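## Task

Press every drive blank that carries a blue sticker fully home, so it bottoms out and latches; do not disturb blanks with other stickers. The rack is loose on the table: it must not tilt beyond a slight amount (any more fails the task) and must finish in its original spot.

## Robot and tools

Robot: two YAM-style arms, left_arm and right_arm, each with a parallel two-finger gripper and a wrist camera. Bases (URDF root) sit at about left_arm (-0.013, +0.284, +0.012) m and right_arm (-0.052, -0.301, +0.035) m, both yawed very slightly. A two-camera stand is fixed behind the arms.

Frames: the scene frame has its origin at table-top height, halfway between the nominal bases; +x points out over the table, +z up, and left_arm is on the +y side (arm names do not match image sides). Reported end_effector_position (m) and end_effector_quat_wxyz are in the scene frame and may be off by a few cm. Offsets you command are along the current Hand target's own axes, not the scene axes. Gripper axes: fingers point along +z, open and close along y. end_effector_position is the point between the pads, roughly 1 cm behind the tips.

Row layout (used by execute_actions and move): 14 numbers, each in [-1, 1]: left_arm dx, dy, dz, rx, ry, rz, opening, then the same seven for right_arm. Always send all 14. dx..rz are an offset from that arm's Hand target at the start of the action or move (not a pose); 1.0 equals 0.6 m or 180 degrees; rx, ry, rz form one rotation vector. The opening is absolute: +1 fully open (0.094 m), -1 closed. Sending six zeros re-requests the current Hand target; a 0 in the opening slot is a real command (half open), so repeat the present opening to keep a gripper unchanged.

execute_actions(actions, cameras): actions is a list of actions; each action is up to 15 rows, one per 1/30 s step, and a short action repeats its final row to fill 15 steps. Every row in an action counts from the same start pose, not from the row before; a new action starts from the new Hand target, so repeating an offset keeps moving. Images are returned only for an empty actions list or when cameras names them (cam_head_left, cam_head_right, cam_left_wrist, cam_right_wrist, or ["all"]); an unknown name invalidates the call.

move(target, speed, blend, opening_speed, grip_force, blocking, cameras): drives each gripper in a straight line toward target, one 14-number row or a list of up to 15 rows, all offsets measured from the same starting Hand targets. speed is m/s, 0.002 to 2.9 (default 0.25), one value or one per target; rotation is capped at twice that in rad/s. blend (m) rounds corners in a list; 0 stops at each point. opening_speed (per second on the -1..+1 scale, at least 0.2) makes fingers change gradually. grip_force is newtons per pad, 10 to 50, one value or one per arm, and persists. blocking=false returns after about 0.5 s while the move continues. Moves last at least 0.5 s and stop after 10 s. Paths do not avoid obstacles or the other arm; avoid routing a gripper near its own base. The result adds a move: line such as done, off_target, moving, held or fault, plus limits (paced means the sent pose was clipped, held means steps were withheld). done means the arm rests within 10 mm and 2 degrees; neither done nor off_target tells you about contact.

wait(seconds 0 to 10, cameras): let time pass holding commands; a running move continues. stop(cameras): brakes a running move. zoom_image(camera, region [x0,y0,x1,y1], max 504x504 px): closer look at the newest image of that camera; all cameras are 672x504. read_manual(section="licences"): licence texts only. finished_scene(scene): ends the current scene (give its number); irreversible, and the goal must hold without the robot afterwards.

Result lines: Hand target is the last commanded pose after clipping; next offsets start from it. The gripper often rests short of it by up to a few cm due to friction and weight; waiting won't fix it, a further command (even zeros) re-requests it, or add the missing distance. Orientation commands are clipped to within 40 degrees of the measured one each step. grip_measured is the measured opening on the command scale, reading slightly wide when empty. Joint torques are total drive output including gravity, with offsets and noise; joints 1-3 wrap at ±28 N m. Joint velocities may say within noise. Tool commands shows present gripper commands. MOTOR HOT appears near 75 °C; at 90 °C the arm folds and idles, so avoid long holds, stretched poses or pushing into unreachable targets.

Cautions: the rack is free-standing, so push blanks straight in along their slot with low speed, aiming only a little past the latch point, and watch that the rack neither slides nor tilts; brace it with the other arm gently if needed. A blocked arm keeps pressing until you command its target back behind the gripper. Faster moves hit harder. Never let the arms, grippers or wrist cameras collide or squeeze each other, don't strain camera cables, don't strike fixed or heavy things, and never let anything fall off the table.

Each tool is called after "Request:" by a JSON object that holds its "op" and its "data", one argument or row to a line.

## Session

Request:
{"op": "execute_actions", "data": {
  "actions": []
}}

Request:
{"op": "zoom_image", "data": {
  "camera": "cam_head_left",
  "region": [200, 50, 520, 220]
}}

Scene clock: 0.00 s.
left_arm: end_effector_position=(+0.2876, +0.2100, +0.2731) grip_measured=+1.000 end_effector_quat_wxyz=(+0.595, -0.006, +0.801, +0.070) | right_arm: end_effector_position=(+0.2287, -0.0895, +0.2647) grip_measured=+1.000 end_effector_quat_wxyz=(+0.649, -0.075, +0.729, +0.202)
Joint positions: left_arm=[-0.599 0.843 0.697 -0.242 -0.727 -0.157 0.094] | right_arm=[0.921 0.997 0.389 0.523 0.478 0.238 0.094]
Joint velocities: within noise
Joint torques (N m): no reading
Heat: left arm: 28 °C; right arm: 29 °C.
Hand target: left_arm +0.2868, +0.2097, +0.2880; +0.609, -0.018, +0.790, +0.059 | right_arm +0.2278, -0.0886, +0.2743; +0.656, -0.074, +0.722, +0.206
Tool commands: left_gripper/opening=+1.0 right_gripper/opening=+1.0

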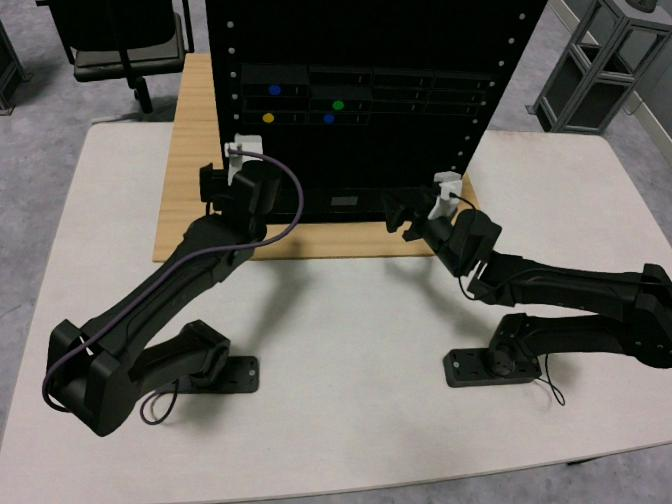

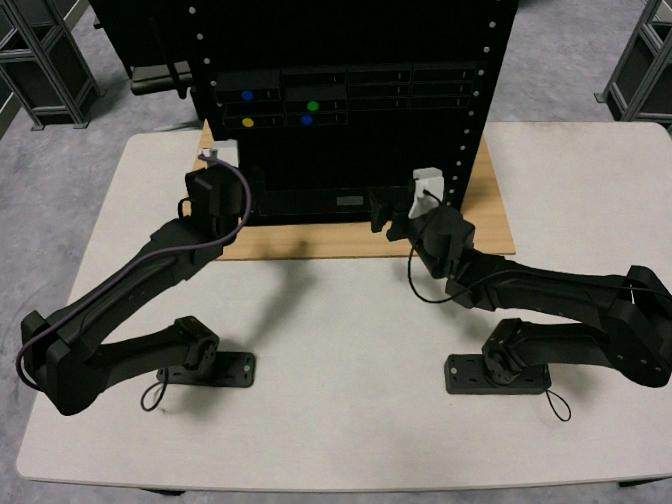

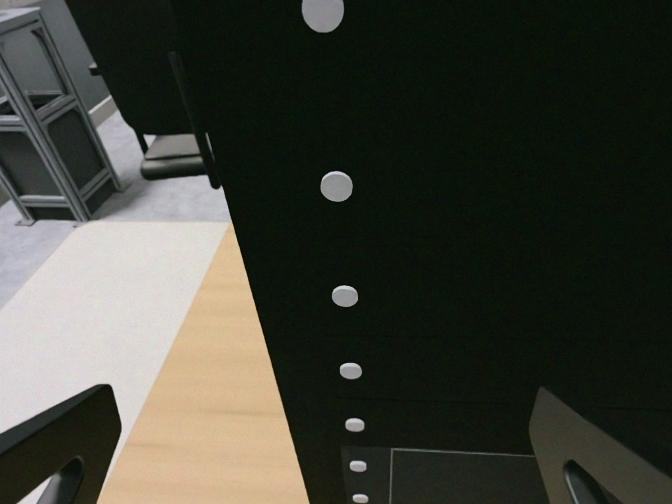

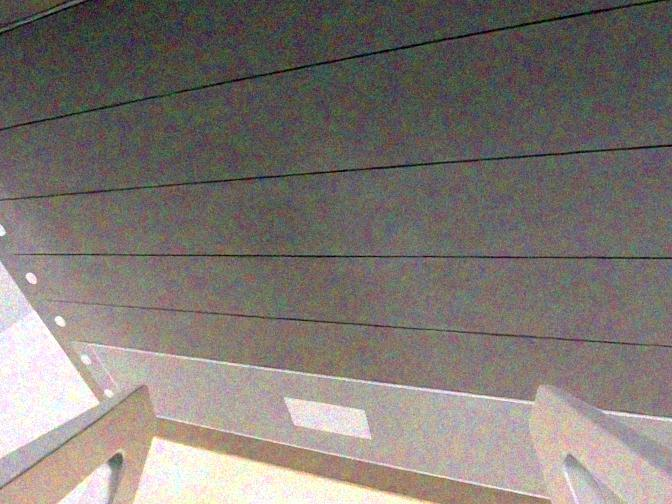

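Scaled by 1.575 from the camera's 672x504 image, which has a finer 960x720 frame.

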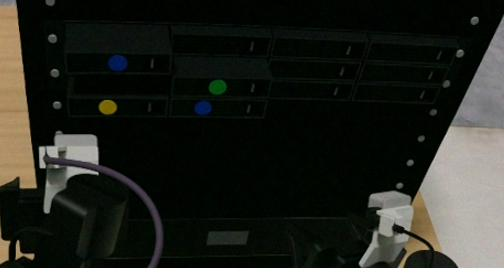

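Request:
{"op": "move", "data": {
  "target": [-0.179,-0.061,-0.2045,0.0356,-0.0835,-0.019,-1,-0.116,0.141,-0.027,0.037,-0.150,0.422,-1],
  "cameras": ["all"]
}}

Scene clock: 7.83 s.
left_arm: end_effector_position=(+0.2010, +0.1472, +0.3999) grip_measured=-0.996 end_effector_quat_wxyz=(+0.698, +0.039, +0.715, +0.023) | right_arm: end_effector_position=(+0.1899, -0.0309, +0.3484) grip_measured=-0.985 end_effector_quat_wxyz=(+0.540, +0.454, +0.480, +0.521)
Joint positions: left_arm=[-1.285 0.783 0.927 -0.236 -1.304 -0.002 0] | right_arm=[1.376 1.471 0.72 1.238 1.299 1.052 0.001]
Joint torques (N m): left_arm=[-0.55 0.54 7.98 2.02 -0.18 0.1] | right_arm=[0.39 -4.49 8.16 1.16 -0.18 -0.07]
Heat: left arm: 28 °C; right arm: 30 °C.
Hand target: left_arm +0.2001, +0.1547, +0.4198; +0.709, +0.000, +0.705, -0.002 | right_arm +0.1900, -0.0298, +0.3602; +0.535, +0.464, +0.463, +0.534
Off the commanded pose: left_arm 0.021 m, 6 deg | right_arm 0.012 m, 3 deg.
move: off_target (left_arm, right_arm)

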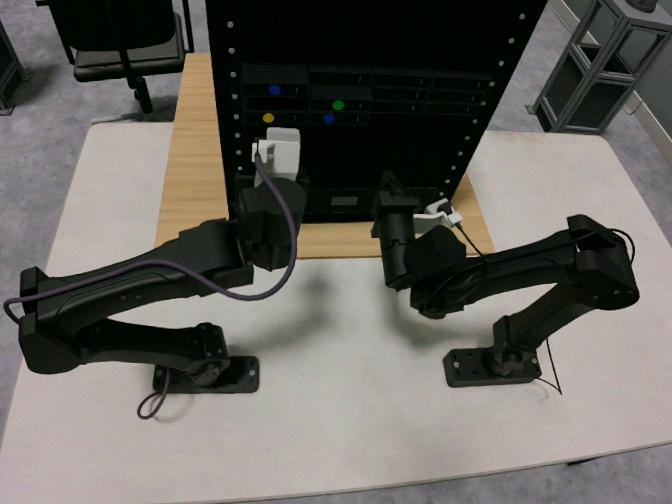

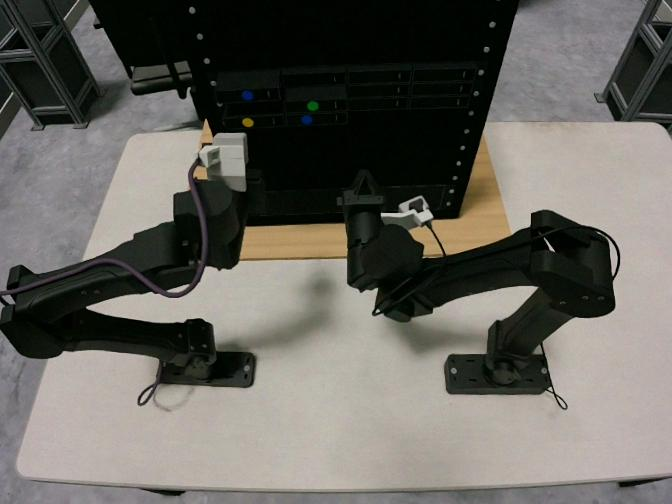

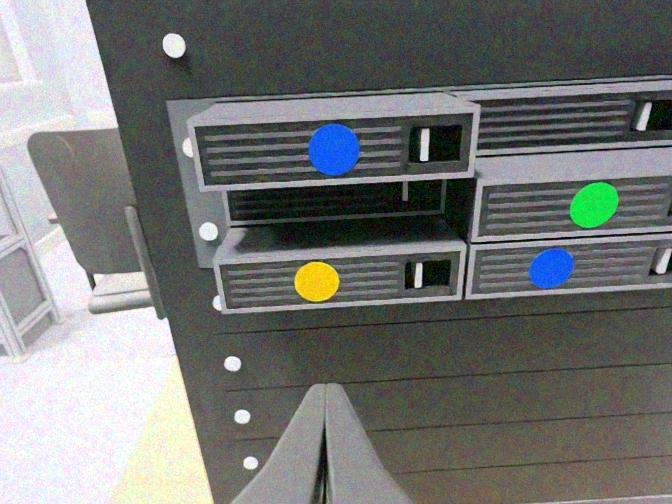

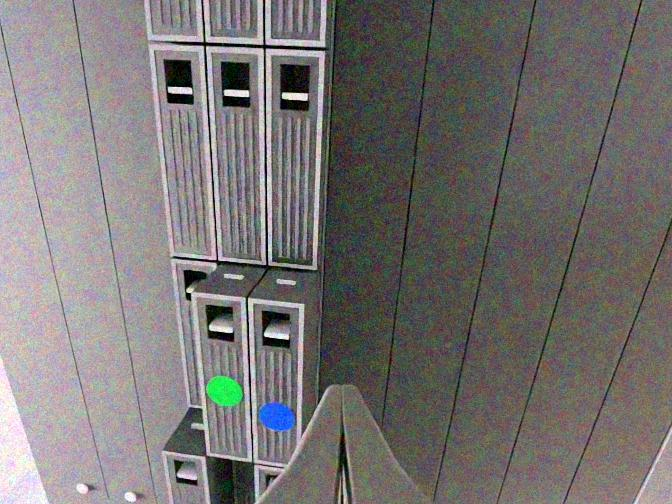

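Request:
{"op": "move", "data": {
  "target": [-0.055,-0.015,0.1,0,0,0,-1,0,0,0,0,0,0,-1],
  "cameras": ["cam_left_wrist"],
  "speed": 0.1
}}

Scene clock: 11.87 s.
left_arm: end_effector_position=(+0.2612, +0.1431, +0.4270) grip_measured=-0.996 end_effector_quat_wxyz=(+0.690, +0.026, +0.723, +0.029) | right_arm: end_effector_position=(+0.1899, -0.0311, +0.3487) grip_measured=-0.985 end_effector_quat_wxyz=(+0.540, +0.455, +0.479, +0.521)
Joint positions: left_arm=[-0.947 0.952 1.101 -0.233 -0.994 0.008 0] | right_arm=[1.376 1.471 0.72 1.241 1.299 1.052 0.001]
Joint torques (N m): left_arm=[0.62 -0.69 8.77 2.1 0.15 0.01] | right_arm=[0.38 -4.4 8.16 1.16 -0.19 -0.09]
Heat: left arm: 29 °C; right arm: 30 °C.
Hand target: left_arm +0.2599, +0.1456, +0.4531; +0.709, +0.000, +0.705, -0.002 | right_arm +0.1900, -0.0298, +0.3602; +0.535, +0.464, +0.463, +0.534
Off the commanded pose: left_arm 0.026 m, 5 deg | right_arm 0.012 m, 3 deg.
move: off_target (left_arm, right_arm)
Images, in order (width x height): cam_left_wrist 672x504.

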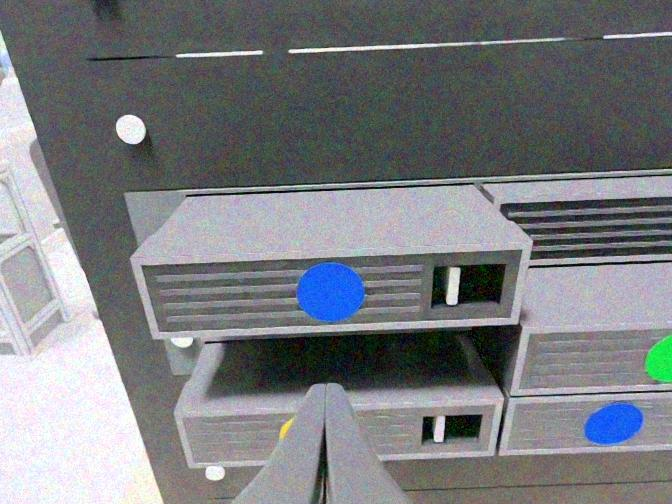

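Request:
{"op": "move", "data": {
  "target": [-0.027,-0.003,0.012,0,0,0,-1,0,0,0,0,0,0,-1],
  "cameras": ["cam_left_wrist"],
  "speed": 0.08
}}

Scene clock: 13.57 s.
left_arm: end_effector_position=(+0.2678, +0.1371, +0.4506) grip_measured=-0.996 end_effector_quat_wxyz=(+0.698, +0.017, +0.715, +0.013) | right_arm: end_effector_position=(+0.1899, -0.0311, +0.3487) grip_measured=-0.985 end_effector_quat_wxyz=(+0.540, +0.455, +0.479, +0.521)
Joint positions: left_arm=[-0.929 1.001 1.192 -0.233 -0.965 0.008 0] | right_arm=[1.376 1.471 0.72 1.241 1.299 1.052 0.001]
Joint torques (N m): left_arm=[0.7 -0.91 8.68 1.62 0.15 0.02] | right_arm=[0.36 -4.41 8.17 1.15 -0.19 -0.1]
Heat: left arm: 29 °C; right arm: 31 °C.
Hand target: left_arm +0.2670, +0.1438, +0.4694; +0.709, +0.000, +0.705, -0.002 | right_arm +0.1900, -0.0298, +0.3602; +0.535, +0.464, +0.463, +0.534
Off the commanded pose: left_arm 0.020 m, 3 deg | right_arm 0.012 m, 3 deg.
move: off_target (left_arm, right_arm)
Images, in order (width x height): cam_left_wrist 672x504.

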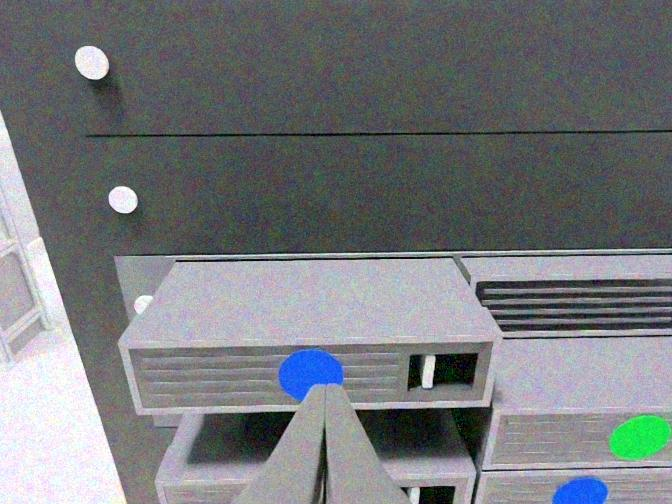

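Request:
{"op": "move", "data": {
  "target": [-0.002,0.003,0.03,0,0,0,-1,0,0,0,0,0,0,-1],
  "cameras": ["cam_left_wrist"],
  "speed": 0.04
}}

Scene clock: 15.30 s.
left_arm: end_effector_position=(+0.2871, +0.1416, +0.4468) grip_measured=-0.996 end_effector_quat_wxyz=(+0.693, +0.019, +0.721, +0.020) | right_arm: end_effector_position=(+0.1899, -0.0311, +0.3487) grip_measured=-0.985 end_effector_quat_wxyz=(+0.540, +0.455, +0.479, +0.521)
Joint positions: left_arm=[-0.834 1.034 1.207 -0.235 -0.877 0.008 0] | right_arm=[1.376 1.471 0.72 1.241 1.299 1.052 0.001]
Joint torques (N m): left_arm=[0.64 -1.31 8.88 1.86 0.16 -0.01] | right_arm=[0.38 -4.4 8.18 1.15 -0.19 -0.1]
Heat: left arm: 29 °C; right arm: 31 °C.
Hand target: left_arm +0.2850, +0.1456, +0.4707; +0.709, +0.000, +0.705, -0.002 | right_arm +0.1900, -0.0298, +0.3602; +0.535, +0.464, +0.463, +0.534
Off the commanded pose: left_arm 0.024 m, 4 deg | right_arm 0.012 m, 3 deg.
move: off_target (left_arm, right_arm)
Images, in order (width x height): cam_left_wrist 672x504.

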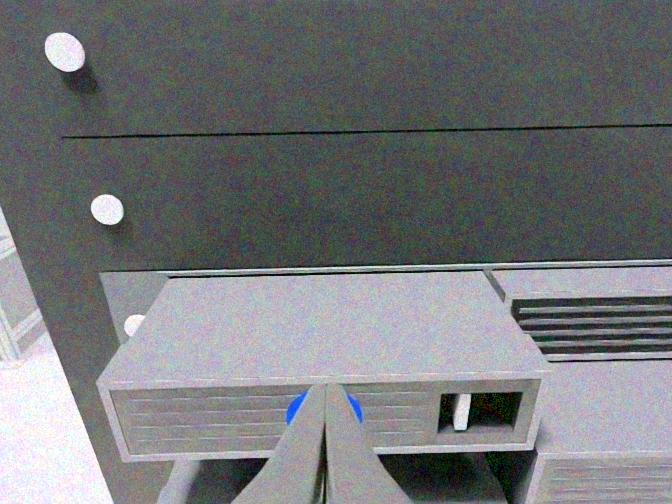

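Contact, centered, slightly high. Continue.

Request:
{"op": "move", "data": {
  "target": [0.003,0,0.03,0,0,0,-1,0,0,0,0,0,0,-1],
  "cameras": ["cam_left_wrist"],
  "speed": 0.04
}}

Request:
{"op": "move", "data": {
  "target": [0.0,0,0.03,0,0,0,-1,0,0,0,0,0,0,-1],
  "cameras": ["cam_left_wrist"],
  "speed": 0.04
}}

Scene clock: 17.33 s.
left_arm: end_effector_position=(+0.3034, +0.1407, +0.4386) grip_measured=-0.996 end_effector_quat_wxyz=(+0.684, +0.028, +0.728, +0.025) | right_arm: end_effector_position=(+0.1899, -0.0311, +0.3487) grip_measured=-0.985 end_effector_quat_wxyz=(+0.540, +0.455, +0.479, +0.521)
Joint positions: left_arm=[-0.769 1.071 1.215 -0.235 -0.807 0.008 0] | right_arm=[1.376 1.471 0.72 1.241 1.299 1.052 0.001]
Joint torques (N m): left_arm=[0.59 -1.73 9.06 2.21 0.16 -0.01] | right_arm=[0.39 -4.4 8.2 1.15 -0.19 -0.1]
Heat: left arm: 29 °C; right arm: 31 °C.
Hand target: left_arm +0.3030, +0.1455, +0.4690; +0.709, +0.000, +0.705, -0.002 | right_arm +0.1900, -0.0298, +0.3602; +0.535, +0.464, +0.463, +0.534
Off the commanded pose: left_arm 0.031 m, 6 deg | right_arm 0.012 m, 3 deg.
move: off_target (left_arm, right_arm)
Images, in order (width x height): cam_left_wrist 672x504.

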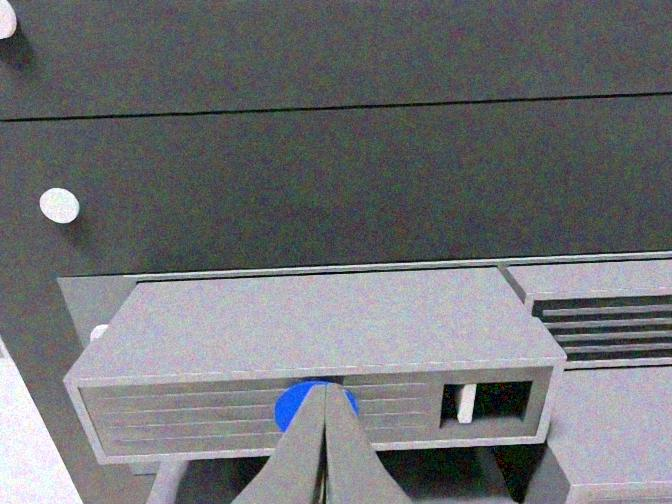

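Scene clock: 18.53 s.
left_arm: end_effector_position=(+0.3199, +0.1414, +0.4345) grip_measured=-0.996 end_effector_quat_wxyz=(+0.678, +0.031, +0.734, +0.027) | right_arm: end_effector_position=(+0.1899, -0.0311, +0.3487) grip_measured=-0.985 end_effector_quat_wxyz=(+0.540, +0.455, +0.479, +0.521)
Joint positions: left_arm=[-0.709 1.113 1.235 -0.23 -0.747 0.008 0] | right_arm=[1.376 1.471 0.72 1.241 1.299 1.052 0.001]
Joint torques (N m): left_arm=[0.68 -2 9.2 2.47 0.17 -0.02] | right_arm=[0.38 -4.41 8.17 1.15 -0.18 -0.1]
Heat: left arm: 29 °C; right arm: 31 °C.
Hand target: left_arm +0.3210, +0.1455, +0.4691; +0.709, +0.000, +0.705, -0.002 | right_arm +0.1900, -0.0298, +0.3602; +0.535, +0.464, +0.463, +0.534
Off the commanded pose: left_arm 0.035 m, 7 deg | right_arm 0.012 m, 3 deg.
move: off_target (left_arm, right_arm)
Images, in order (width x height): cam_left_wrist 672x504.

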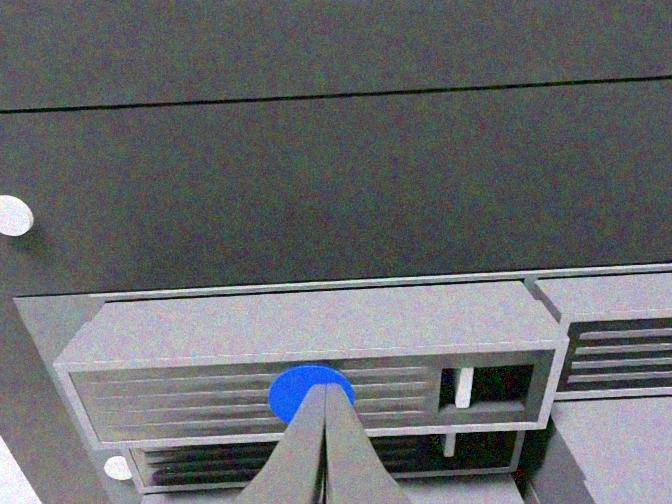

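Request:
{"op": "move", "data": {
  "target": [-0.003,0,0.025,0,0,0,-1,0,0,0,0,0,0,-1],
  "cameras": ["cam_left_wrist"],
  "speed": 0.04
}}

Request:
{"op": "move", "data": {
  "target": [0.0,0,0.02,0,0,0,-1,0,0,0,0,0,0,-1],
  "cameras": ["cam_left_wrist"],
  "speed": 0.04
}}

Scene clock: 20.07 s.
left_arm: end_effector_position=(+0.3287, +0.1422, +0.4369) grip_measured=-0.996 end_effector_quat_wxyz=(+0.678, +0.029, +0.734, +0.026) | right_arm: end_effector_position=(+0.1899, -0.0311, +0.3487) grip_measured=-0.985 end_effector_quat_wxyz=(+0.540, +0.455, +0.479, +0.521)
Joint positions: left_arm=[-0.679 1.137 1.258 -0.227 -0.716 0.008 0] | right_arm=[1.376 1.471 0.72 1.241 1.299 1.052 0.001]
Joint torques (N m): left_arm=[1.88 -1.01 9.58 2.59 0.21 -0.04] | right_arm=[0.35 -4.38 8.2 1.16 -0.19 -0.1]
Heat: left arm: 30 °C; right arm: 31 °C.
Hand target: left_arm +0.3360, +0.1454, +0.4709; +0.709, +0.000, +0.705, -0.002 | right_arm +0.1900, -0.0298, +0.3602; +0.535, +0.464, +0.463, +0.534
Off the commanded pose: left_arm 0.035 m, 7 deg | right_arm 0.012 m, 3 deg.
move: off_target (left_arm, right_arm)
Images, in order (width x height): cam_left_wrist 672x504.

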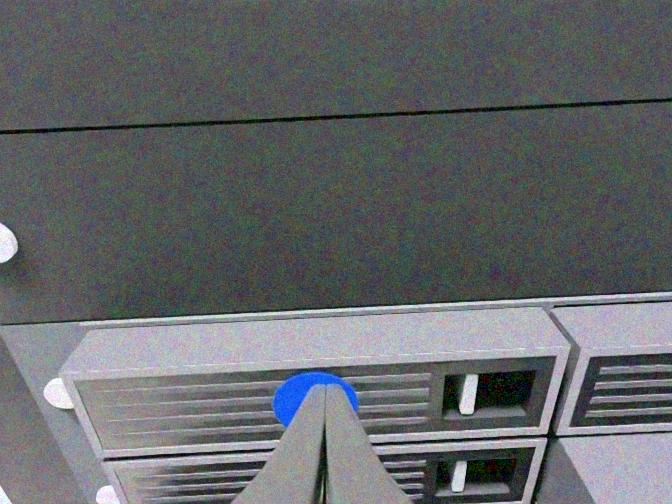

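Scene clock: 21.07 s.
left_arm: end_effector_position=(+0.3295, +0.1426, +0.4376) grip_measured=-0.996 end_effector_quat_wxyz=(+0.678, +0.032, +0.734, +0.021) | right_arm: end_effector_position=(+0.1899, -0.0311, +0.3487) grip_measured=-0.985 end_effector_quat_wxyz=(+0.540, +0.455, +0.479, +0.521)
Joint positions: left_arm=[-0.668 1.134 1.258 -0.227 -0.695 0.008 0] | right_arm=[1.376 1.471 0.72 1.241 1.299 1.052 0.001]
Joint torques (N m): left_arm=[3.81 1.1 10.56 2.78 0.32 0.02] | right_arm=[0.38 -4.41 8.2 1.15 -0.19 -0.1]
Heat: left arm: 30 °C; right arm: 31 °C.
Hand target: left_arm +0.3480, +0.1454, +0.4710; +0.709, +0.000, +0.705, -0.002 | right_arm +0.1900, -0.0298, +0.3602; +0.535, +0.464, +0.463, +0.534
Off the commanded pose: left_arm 0.038 m, 7 deg | right_arm 0.012 m, 3 deg.
move: off_target (left_arm, right_arm)
Images, in order (width x height): cam_left_wrist 672x504.

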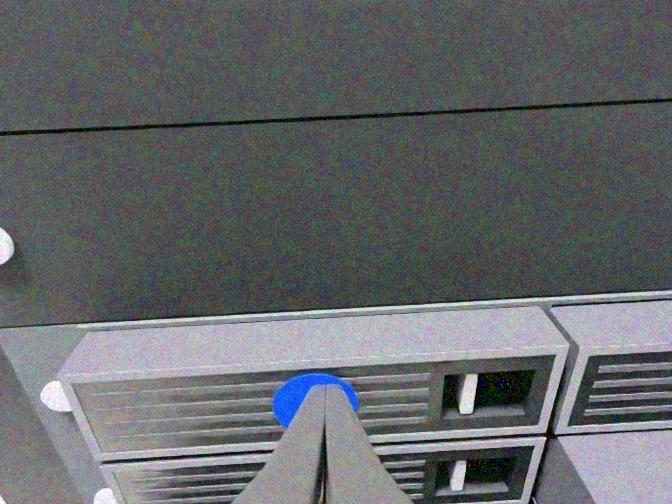

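Request:
{"op": "move", "data": {
  "target": [0.0,0,0.015,0,0,0,-1,0,0,0,0,0,0,-1],
  "speed": 0.04
}}

Request:
{"op": "move", "data": {
  "target": [
    [0.0,0,-0.2,0,0,0,-1,0,0,0,0,0,0,-1],
    [0.03,0.15,-0.25,0,0,0,-1,0,0,0,0,0,0,-1]
  ],
  "blend": [0.02,0],
  "speed": 0.15,
  "cameras": ["all"]
}}

Scene clock: 22.77 s.
left_arm: end_effector_position=(+0.3300, +0.1425, +0.4373) grip_measured=-0.996 end_effector_quat_wxyz=(+0.676, +0.037, +0.735, +0.017) | right_arm: end_effector_position=(+0.1899, -0.0311, +0.3487) grip_measured=-0.985 end_effector_quat_wxyz=(+0.540, +0.455, +0.479, +0.521)
Joint positions: left_arm=[-0.659 1.133 1.261 -0.236 -0.673 0.008 0] | right_arm=[1.376 1.471 0.72 1.241 1.299 1.052 0.001]
Joint torques (N m): left_arm=[4.97 2.26 10.88 3.02 0.32 0.02] | right_arm=[0.36 -4.41 8.18 1.15 -0.18 -0.1]
Heat: left arm: 30 °C; right arm: 31 °C.
Hand target: left_arm +0.3570, +0.1454, +0.4711; +0.709, +0.000, +0.705, -0.002 | right_arm +0.1900, -0.0298, +0.3602; +0.535, +0.464, +0.463, +0.534
Off the commanded pose: left_arm 0.043 m, 7 deg | right_arm 0.012 m, 3 deg.
move: off_target (left_arm, right_arm)

Scene clock: 25.23 s.
left_arm: end_effector_position=(+0.2060, +0.2401, +0.4610) grip_measured=-0.996 end_effector_quat_wxyz=(+0.719, -0.018, +0.694, -0.007) | right_arm: end_effector_position=(+0.1899, -0.0311, +0.3487) grip_measured=-0.985 end_effector_quat_wxyz=(+0.540, +0.455, +0.479, +0.521)
Joint positions: left_arm=[-0.846 0.61 1.106 -0.44 -0.903 0.008 0] | right_arm=[1.376 1.471 0.72 1.241 1.299 1.052 0.001]
Joint torques (N m): left_arm=[0.61 2.41 4.59 1.09 0.23 -0.01] | right_arm=[0.36 -4.41 8.17 1.16 -0.19 -0.11]
Heat: left arm: 30 °C; right arm: 31 °C.
Hand target: left_arm +0.2073, +0.2357, +0.4521; +0.709, +0.000, +0.705, -0.002 | right_arm +0.1900, -0.0298, +0.3602; +0.535, +0.464, +0.463, +0.534
Off the commanded pose: left_arm 0.010 m, 3 deg | right_arm 0.012 m, 3 deg.
move: off_target (left_arm, right_arm)

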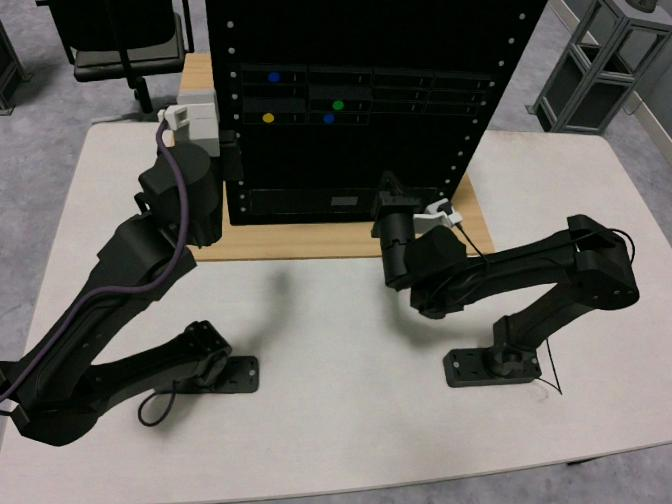

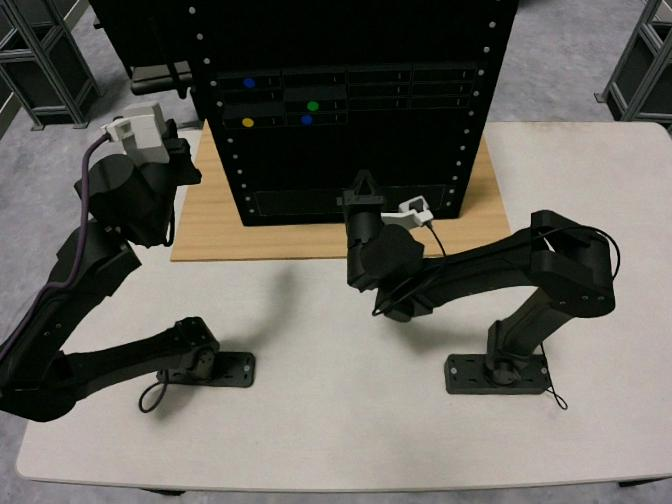

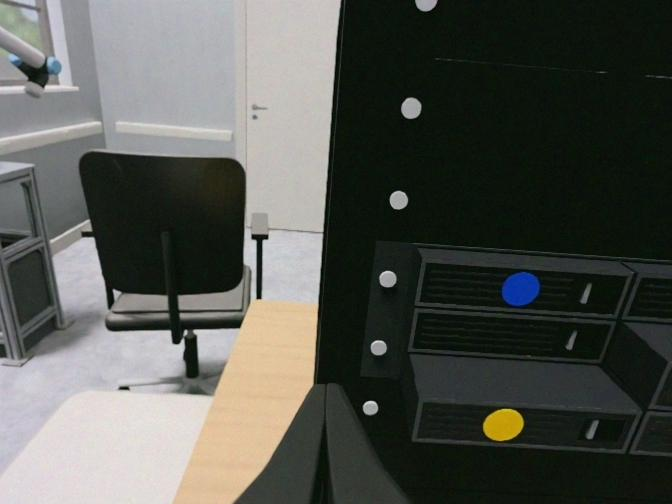

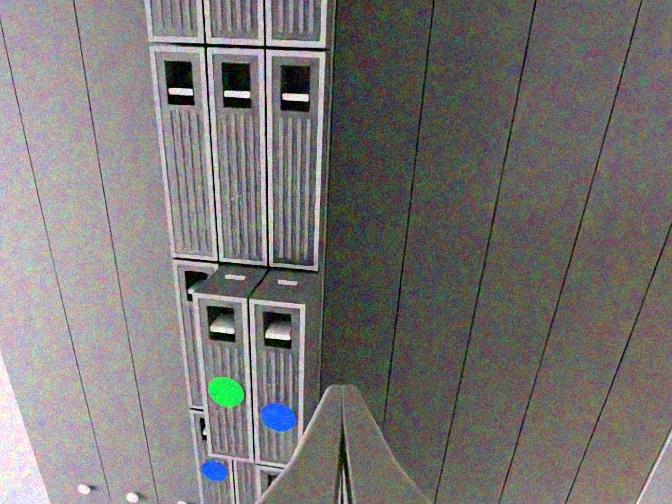

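Request:
{"op": "move", "data": {
  "target": [0,0,0,0,0,0,-1,0.132,0.028,0.112,0,0,0,-1],
  "cameras": ["cam_right_wrist"],
  "speed": 0.1
}}

Scene clock: 27.97 s.
left_arm: end_effector_position=(+0.2060, +0.2399, +0.4610) grip_measured=-0.996 end_effector_quat_wxyz=(+0.719, -0.017, +0.694, -0.008) | right_arm: end_effector_position=(+0.2524, +0.0397, +0.3813) grip_measured=-0.985 end_effector_quat_wxyz=(+0.537, +0.473, +0.453, +0.531)
Joint positions: left_arm=[-0.846 0.61 1.106 -0.44 -0.902 0.008 0] | right_arm=[1.258 1.748 1.16 1.009 1.219 1.189 0.001]
Joint torques (N m): left_arm=[0.65 2.48 4.53 1.1 0.24 0] | right_arm=[-0.46 -7.43 8.83 0.47 -0.4 0.09]
Heat: left arm: 30 °C; right arm: 31 °C.
Hand target: left_arm +0.2073, +0.2357, +0.4521; +0.709, +0.000, +0.705, -0.002 | right_arm +0.2542, +0.0493, +0.3863; +0.535, +0.464, +0.463, +0.534
Off the commanded pose: left_arm 0.010 m, 3 deg | right_arm 0.011 m, 2 deg.
move: off_target (left_arm, right_arm)
Images, in order (width x height): cam_right_wrist 672x504.

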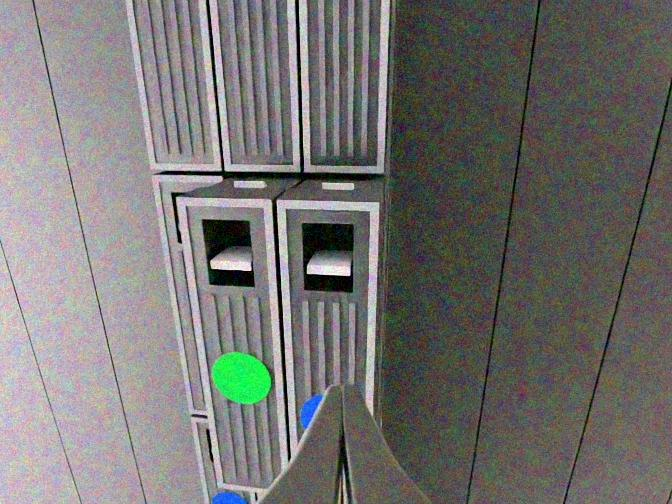

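Request:
{"op": "move", "data": {
  "target": [0,0,0,0,0,0,-1,0.014,-0.004,0.033,0,0,0,-1],
  "cameras": ["cam_right_wrist"],
  "speed": 0.05
}}

Scene clock: 30.67 s.
left_arm: end_effector_position=(+0.2060, +0.2399, +0.4610) grip_measured=-0.996 end_effector_quat_wxyz=(+0.719, -0.017, +0.694, -0.008) | right_arm: end_effector_position=(+0.2731, +0.0466, +0.3830) grip_measured=-0.985 end_effector_quat_wxyz=(+0.538, +0.474, +0.451, +0.531)
Joint positions: left_arm=[-0.846 0.61 1.106 -0.44 -0.902 0.008 0] | right_arm=[1.214 1.793 1.229 0.95 1.18 1.23 0.001]
Joint torques (N m): left_arm=[0.62 2.5 4.57 1.1 0.24 0] | right_arm=[-0.27 -7.77 8.94 0.52 -0.36 0.1]
Heat: left arm: 30 °C; right arm: 32 °C.
Hand target: left_arm +0.2073, +0.2357, +0.4521; +0.709, +0.000, +0.705, -0.002 | right_arm +0.2742, +0.0577, +0.3867; +0.535, +0.464, +0.463, +0.534
Off the commanded pose: left_arm 0.010 m, 3 deg | right_arm 0.012 m, 2 deg.
move: off_target (left_arm, right_arm)
Images, in order (width x height): cam_right_wrist 672x504.

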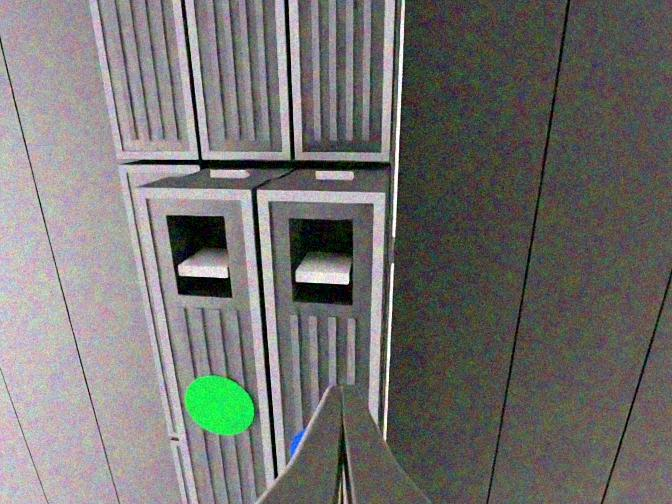

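Request:
{"op": "move", "data": {
  "target": [0,0,0,0,0,0,-1,0,-0.0055,0.028,0,0,0,-1],
  "cameras": ["cam_right_wrist"],
  "speed": 0.04
}}

Scene clock: 32.73 s.
left_arm: end_effector_position=(+0.2060, +0.2399, +0.4610) grip_measured=-0.996 end_effector_quat_wxyz=(+0.719, -0.017, +0.694, -0.008) | right_arm: end_effector_position=(+0.2877, +0.0486, +0.3830) grip_measured=-0.985 end_effector_quat_wxyz=(+0.536, +0.472, +0.452, +0.534)
Joint positions: left_arm=[-0.846 0.61 1.106 -0.44 -0.902 0.008 0] | right_arm=[1.18 1.813 1.26 0.911 1.142 1.263 0.001]
Joint torques (N m): left_arm=[0.66 2.45 4.56 1.09 0.24 0] | right_arm=[-0.46 -7.9 9.05 0.55 -0.35 0.09]
Heat: left arm: 30 °C; right arm: 32 °C.
Hand target: left_arm +0.2073, +0.2357, +0.4521; +0.709, +0.000, +0.705, -0.002 | right_arm +0.2913, +0.0577, +0.3858; +0.535, +0.464, +0.463, +0.534
Off the commanded pose: left_arm 0.010 m, 3 deg | right_arm 0.010 m, 2 deg.
move: off_target (left_arm)
Images, in order (width x height): cam_right_wrist 672x504.

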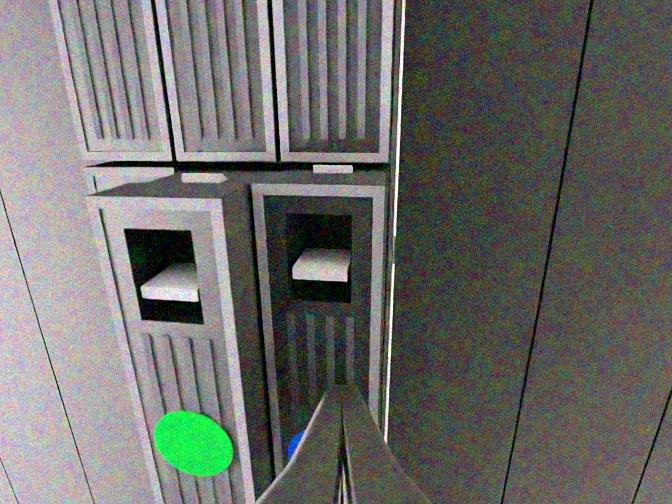

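Request:
{"op": "move", "data": {
  "target": [0,0,0,0,0,0,-1,0,-0.004,0.028,0,0,0,-1],
  "cameras": ["cam_right_wrist"],
  "speed": 0.04
}}

Scene clock: 34.27 s.
left_arm: end_effector_position=(+0.2060, +0.2399, +0.4610) grip_measured=-0.996 end_effector_quat_wxyz=(+0.719, -0.017, +0.694, -0.008) | right_arm: end_effector_position=(+0.3027, +0.0505, +0.3844) grip_measured=-0.985 end_effector_quat_wxyz=(+0.535, +0.471, +0.452, +0.537)
Joint positions: left_arm=[-0.846 0.61 1.106 -0.44 -0.902 0.008 0] | right_arm=[1.146 1.834 1.297 0.875 1.104 1.29 0.001]
Joint torques (N m): left_arm=[0.65 2.43 4.56 1.12 0.26 -0.01] | right_arm=[-0.46 -8.16 9.13 0.58 -0.33 0.09]
Heat: left arm: 29 °C; right arm: 32 °C.
Hand target: left_arm +0.2073, +0.2357, +0.4521; +0.709, +0.000, +0.705, -0.002 | right_arm +0.3082, +0.0576, +0.3858; +0.535, +0.464, +0.463, +0.534
Off the commanded pose: left_arm 0.010 m, 3 deg | right_arm 0.009 m, 2 deg.
move: off_target (left_arm)
Images, in order (width x height): cam_right_wrist 672x504.

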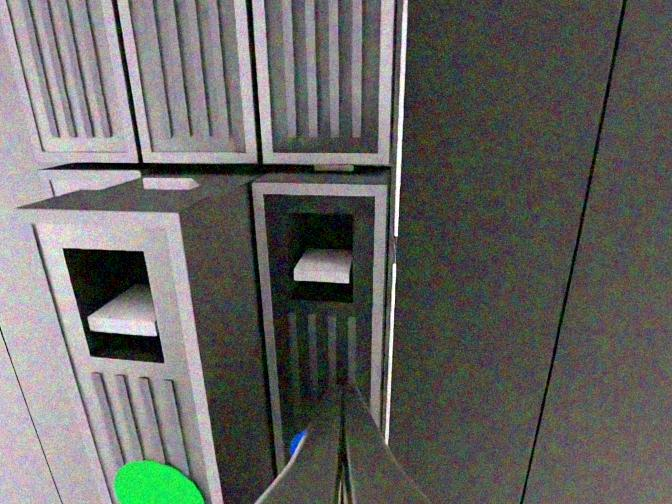

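Request:
{"op": "move", "data": {
  "target": [0,0,0,0,0,0,-1,0,-0.007,0.022,0,0,0,-1],
  "cameras": ["cam_right_wrist"],
  "speed": 0.04
}}

Request:
{"op": "move", "data": {
  "target": [0,0,0,0,0,0,-1,0,-0.004,0.02,0,0,0,-1],
  "cameras": ["cam_right_wrist"],
  "speed": 0.04
}}

Scene clock: 35.90 s.
left_arm: end_effector_position=(+0.2060, +0.2399, +0.4610) grip_measured=-0.996 end_effector_quat_wxyz=(+0.719, -0.017, +0.694, -0.008) | right_arm: end_effector_position=(+0.3113, +0.0516, +0.3841) grip_measured=-0.985 end_effector_quat_wxyz=(+0.532, +0.472, +0.449, +0.541)
Joint positions: left_arm=[-0.846 0.61 1.106 -0.44 -0.902 0.008 0] | right_arm=[1.128 1.851 1.317 0.865 1.084 1.309 0.001]
Joint torques (N m): left_arm=[0.64 2.47 4.63 1.09 0.24 -0.01] | right_arm=[-1.1 -7.94 9.39 0.52 -0.41 0.08]
Heat: left arm: 29 °C; right arm: 32 °C.
Hand target: left_arm +0.2073, +0.2357, +0.4521; +0.709, +0.000, +0.705, -0.002 | right_arm +0.3219, +0.0576, +0.3835; +0.535, +0.464, +0.463, +0.534
Off the commanded pose: left_arm 0.010 m, 3 deg | right_arm 0.012 m, 2 deg.
move: off_target (left_arm, right_arm)
Images, in order (width x height): cam_right_wrist 672x504.

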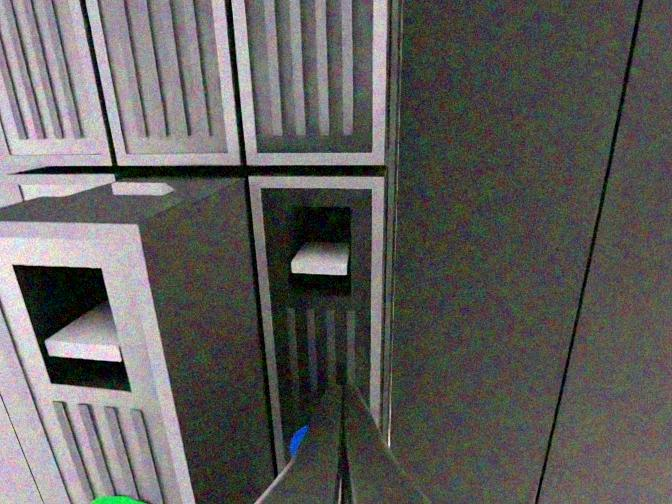

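Scene clock: 37.03 s.
left_arm: end_effector_position=(+0.2060, +0.2399, +0.4610) grip_measured=-0.996 end_effector_quat_wxyz=(+0.719, -0.017, +0.694, -0.008) | right_arm: end_effector_position=(+0.3121, +0.0520, +0.3835) grip_measured=-0.985 end_effector_quat_wxyz=(+0.530, +0.477, +0.446, +0.542)
Joint positions: left_arm=[-0.846 0.61 1.106 -0.44 -0.902 0.008 0] | right_arm=[1.128 1.856 1.324 0.858 1.09 1.324 0.001]
Joint torques (N m): left_arm=[0.65 2.43 4.55 1.1 0.24 0] | right_arm=[-3.44 -7.08 10.35 0.44 -0.7 0.11]
Heat: left arm: 29 °C; right arm: 32 °C.
Hand target: left_arm +0.2073, +0.2357, +0.4521; +0.709, +0.000, +0.705, -0.002 | right_arm +0.3341, +0.0576, +0.3828; +0.535, +0.464, +0.463, +0.534
Off the commanded pose: left_arm 0.010 m, 3 deg | right_arm 0.023 m, 3 deg.
move: off_target (left_arm, right_arm)
Images, in order (width x height): cam_right_wrist 672x504.

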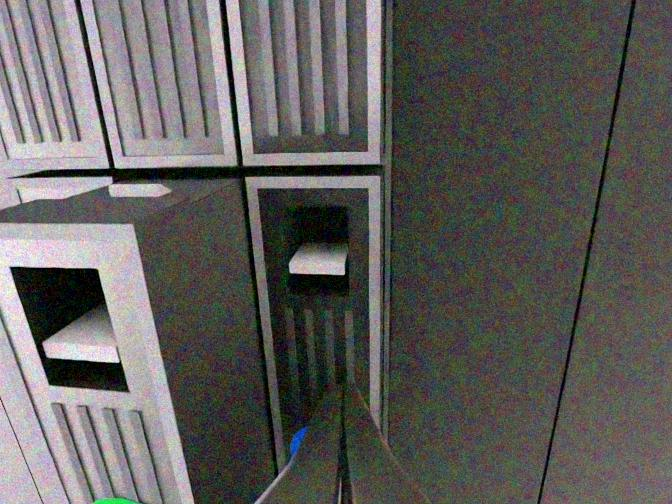

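Request:
{"op": "move", "data": {
  "target": [0,0,0,0,0,0,-1,0,-0.003,0.02,0,0,0,-1],
  "speed": 0.04
}}

Request:
{"op": "move", "data": {
  "target": [0,0,0,0,0,0,-1,0,0.03,-0.22,0,0,0,-1],
  "cameras": ["all"],
  "speed": 0.12
}}

Scene clock: 38.57 s.
left_arm: end_effector_position=(+0.2060, +0.2399, +0.4610) grip_measured=-0.996 end_effector_quat_wxyz=(+0.719, -0.017, +0.694, -0.008) | right_arm: end_effector_position=(+0.3127, +0.0518, +0.3842) grip_measured=-0.985 end_effector_quat_wxyz=(+0.528, +0.482, +0.442, +0.542)
Joint positions: left_arm=[-0.846 0.61 1.106 -0.44 -0.902 0.008 0] | right_arm=[1.128 1.859 1.334 0.85 1.098 1.336 0.001]
Joint torques (N m): left_arm=[0.64 2.44 4.6 1.1 0.25 -0.01] | right_arm=[-5.6 -6.43 11.07 0.36 -0.99 0.11]
Heat: left arm: 29 °C; right arm: 32 °C.
Hand target: left_arm +0.2073, +0.2357, +0.4521; +0.709, +0.000, +0.705, -0.002 | right_arm +0.3463, +0.0576, +0.3827; +0.535, +0.464, +0.463, +0.534
Off the commanded pose: left_arm 0.010 m, 3 deg | right_arm 0.034 m, 3 deg.
move: off_target (left_arm, right_arm)

Scene clock: 41.07 s.
left_arm: end_effector_position=(+0.2060, +0.2399, +0.4610) grip_measured=-0.996 end_effector_quat_wxyz=(+0.719, -0.017, +0.694, -0.008) | right_arm: end_effector_position=(+0.2134, +0.0665, +0.3732) grip_measured=-0.985 end_effector_quat_wxyz=(+0.534, +0.459, +0.474, +0.529)
Joint positions: left_arm=[-0.846 0.61 1.106 -0.44 -0.902 0.008 0] | right_arm=[1.375 1.799 1.177 1.115 1.294 1.072 0.001]
Joint torques (N m): left_arm=[0.68 2.47 4.53 1.1 0.24 0] | right_arm=[0.01 -10.1 5.09 1.14 -0.19 -0.2]
Heat: left arm: 29 °C; right arm: 32 °C.
Hand target: left_arm +0.2073, +0.2357, +0.4521; +0.709, +0.000, +0.705, -0.002 | right_arm +0.2130, +0.0578, +0.3819; +0.535, +0.464, +0.463, +0.534
Off the commanded pose: left_arm 0.010 m, 3 deg | right_arm 0.012 m, 1 deg.
move: off_target (left_arm, right_arm)

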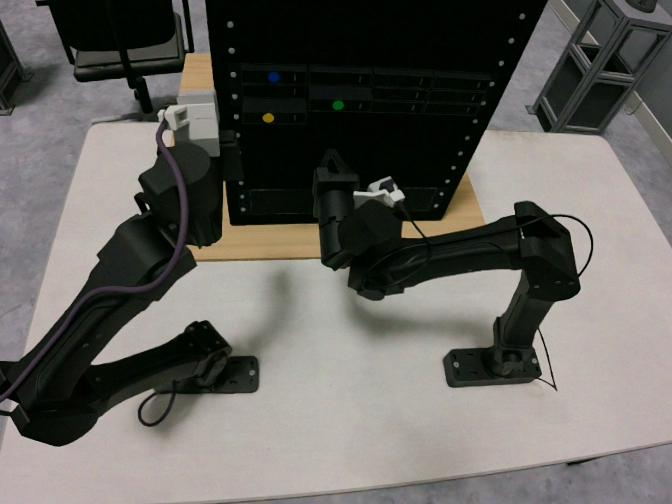

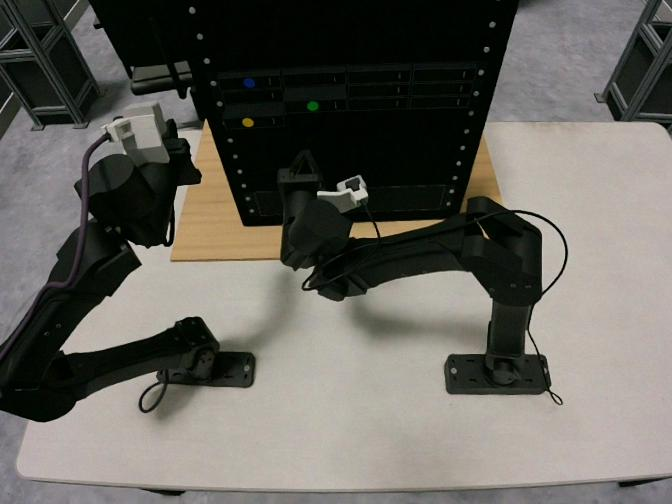

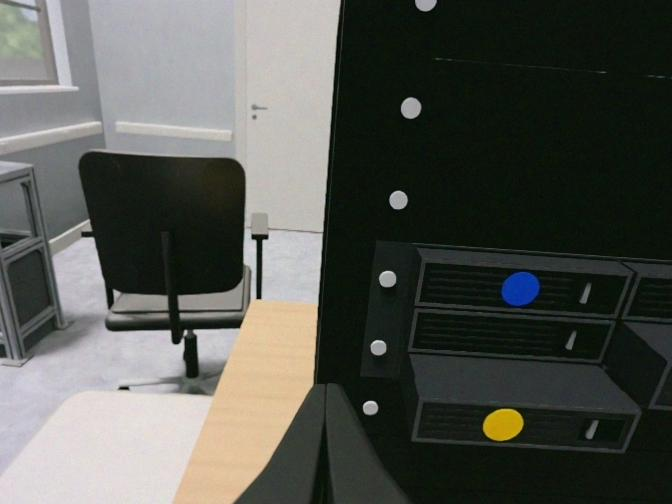

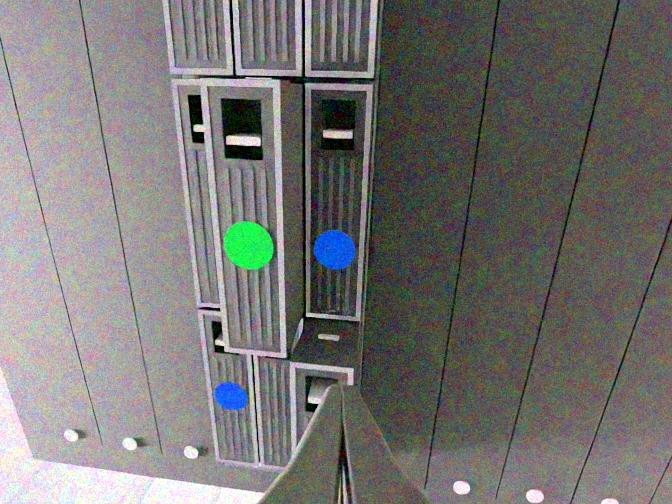

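All seated, rack unmoved.

Request:
{"op": "finished_scene", "data": {
  "scene": 3
}}

The scene is finished: the task was done.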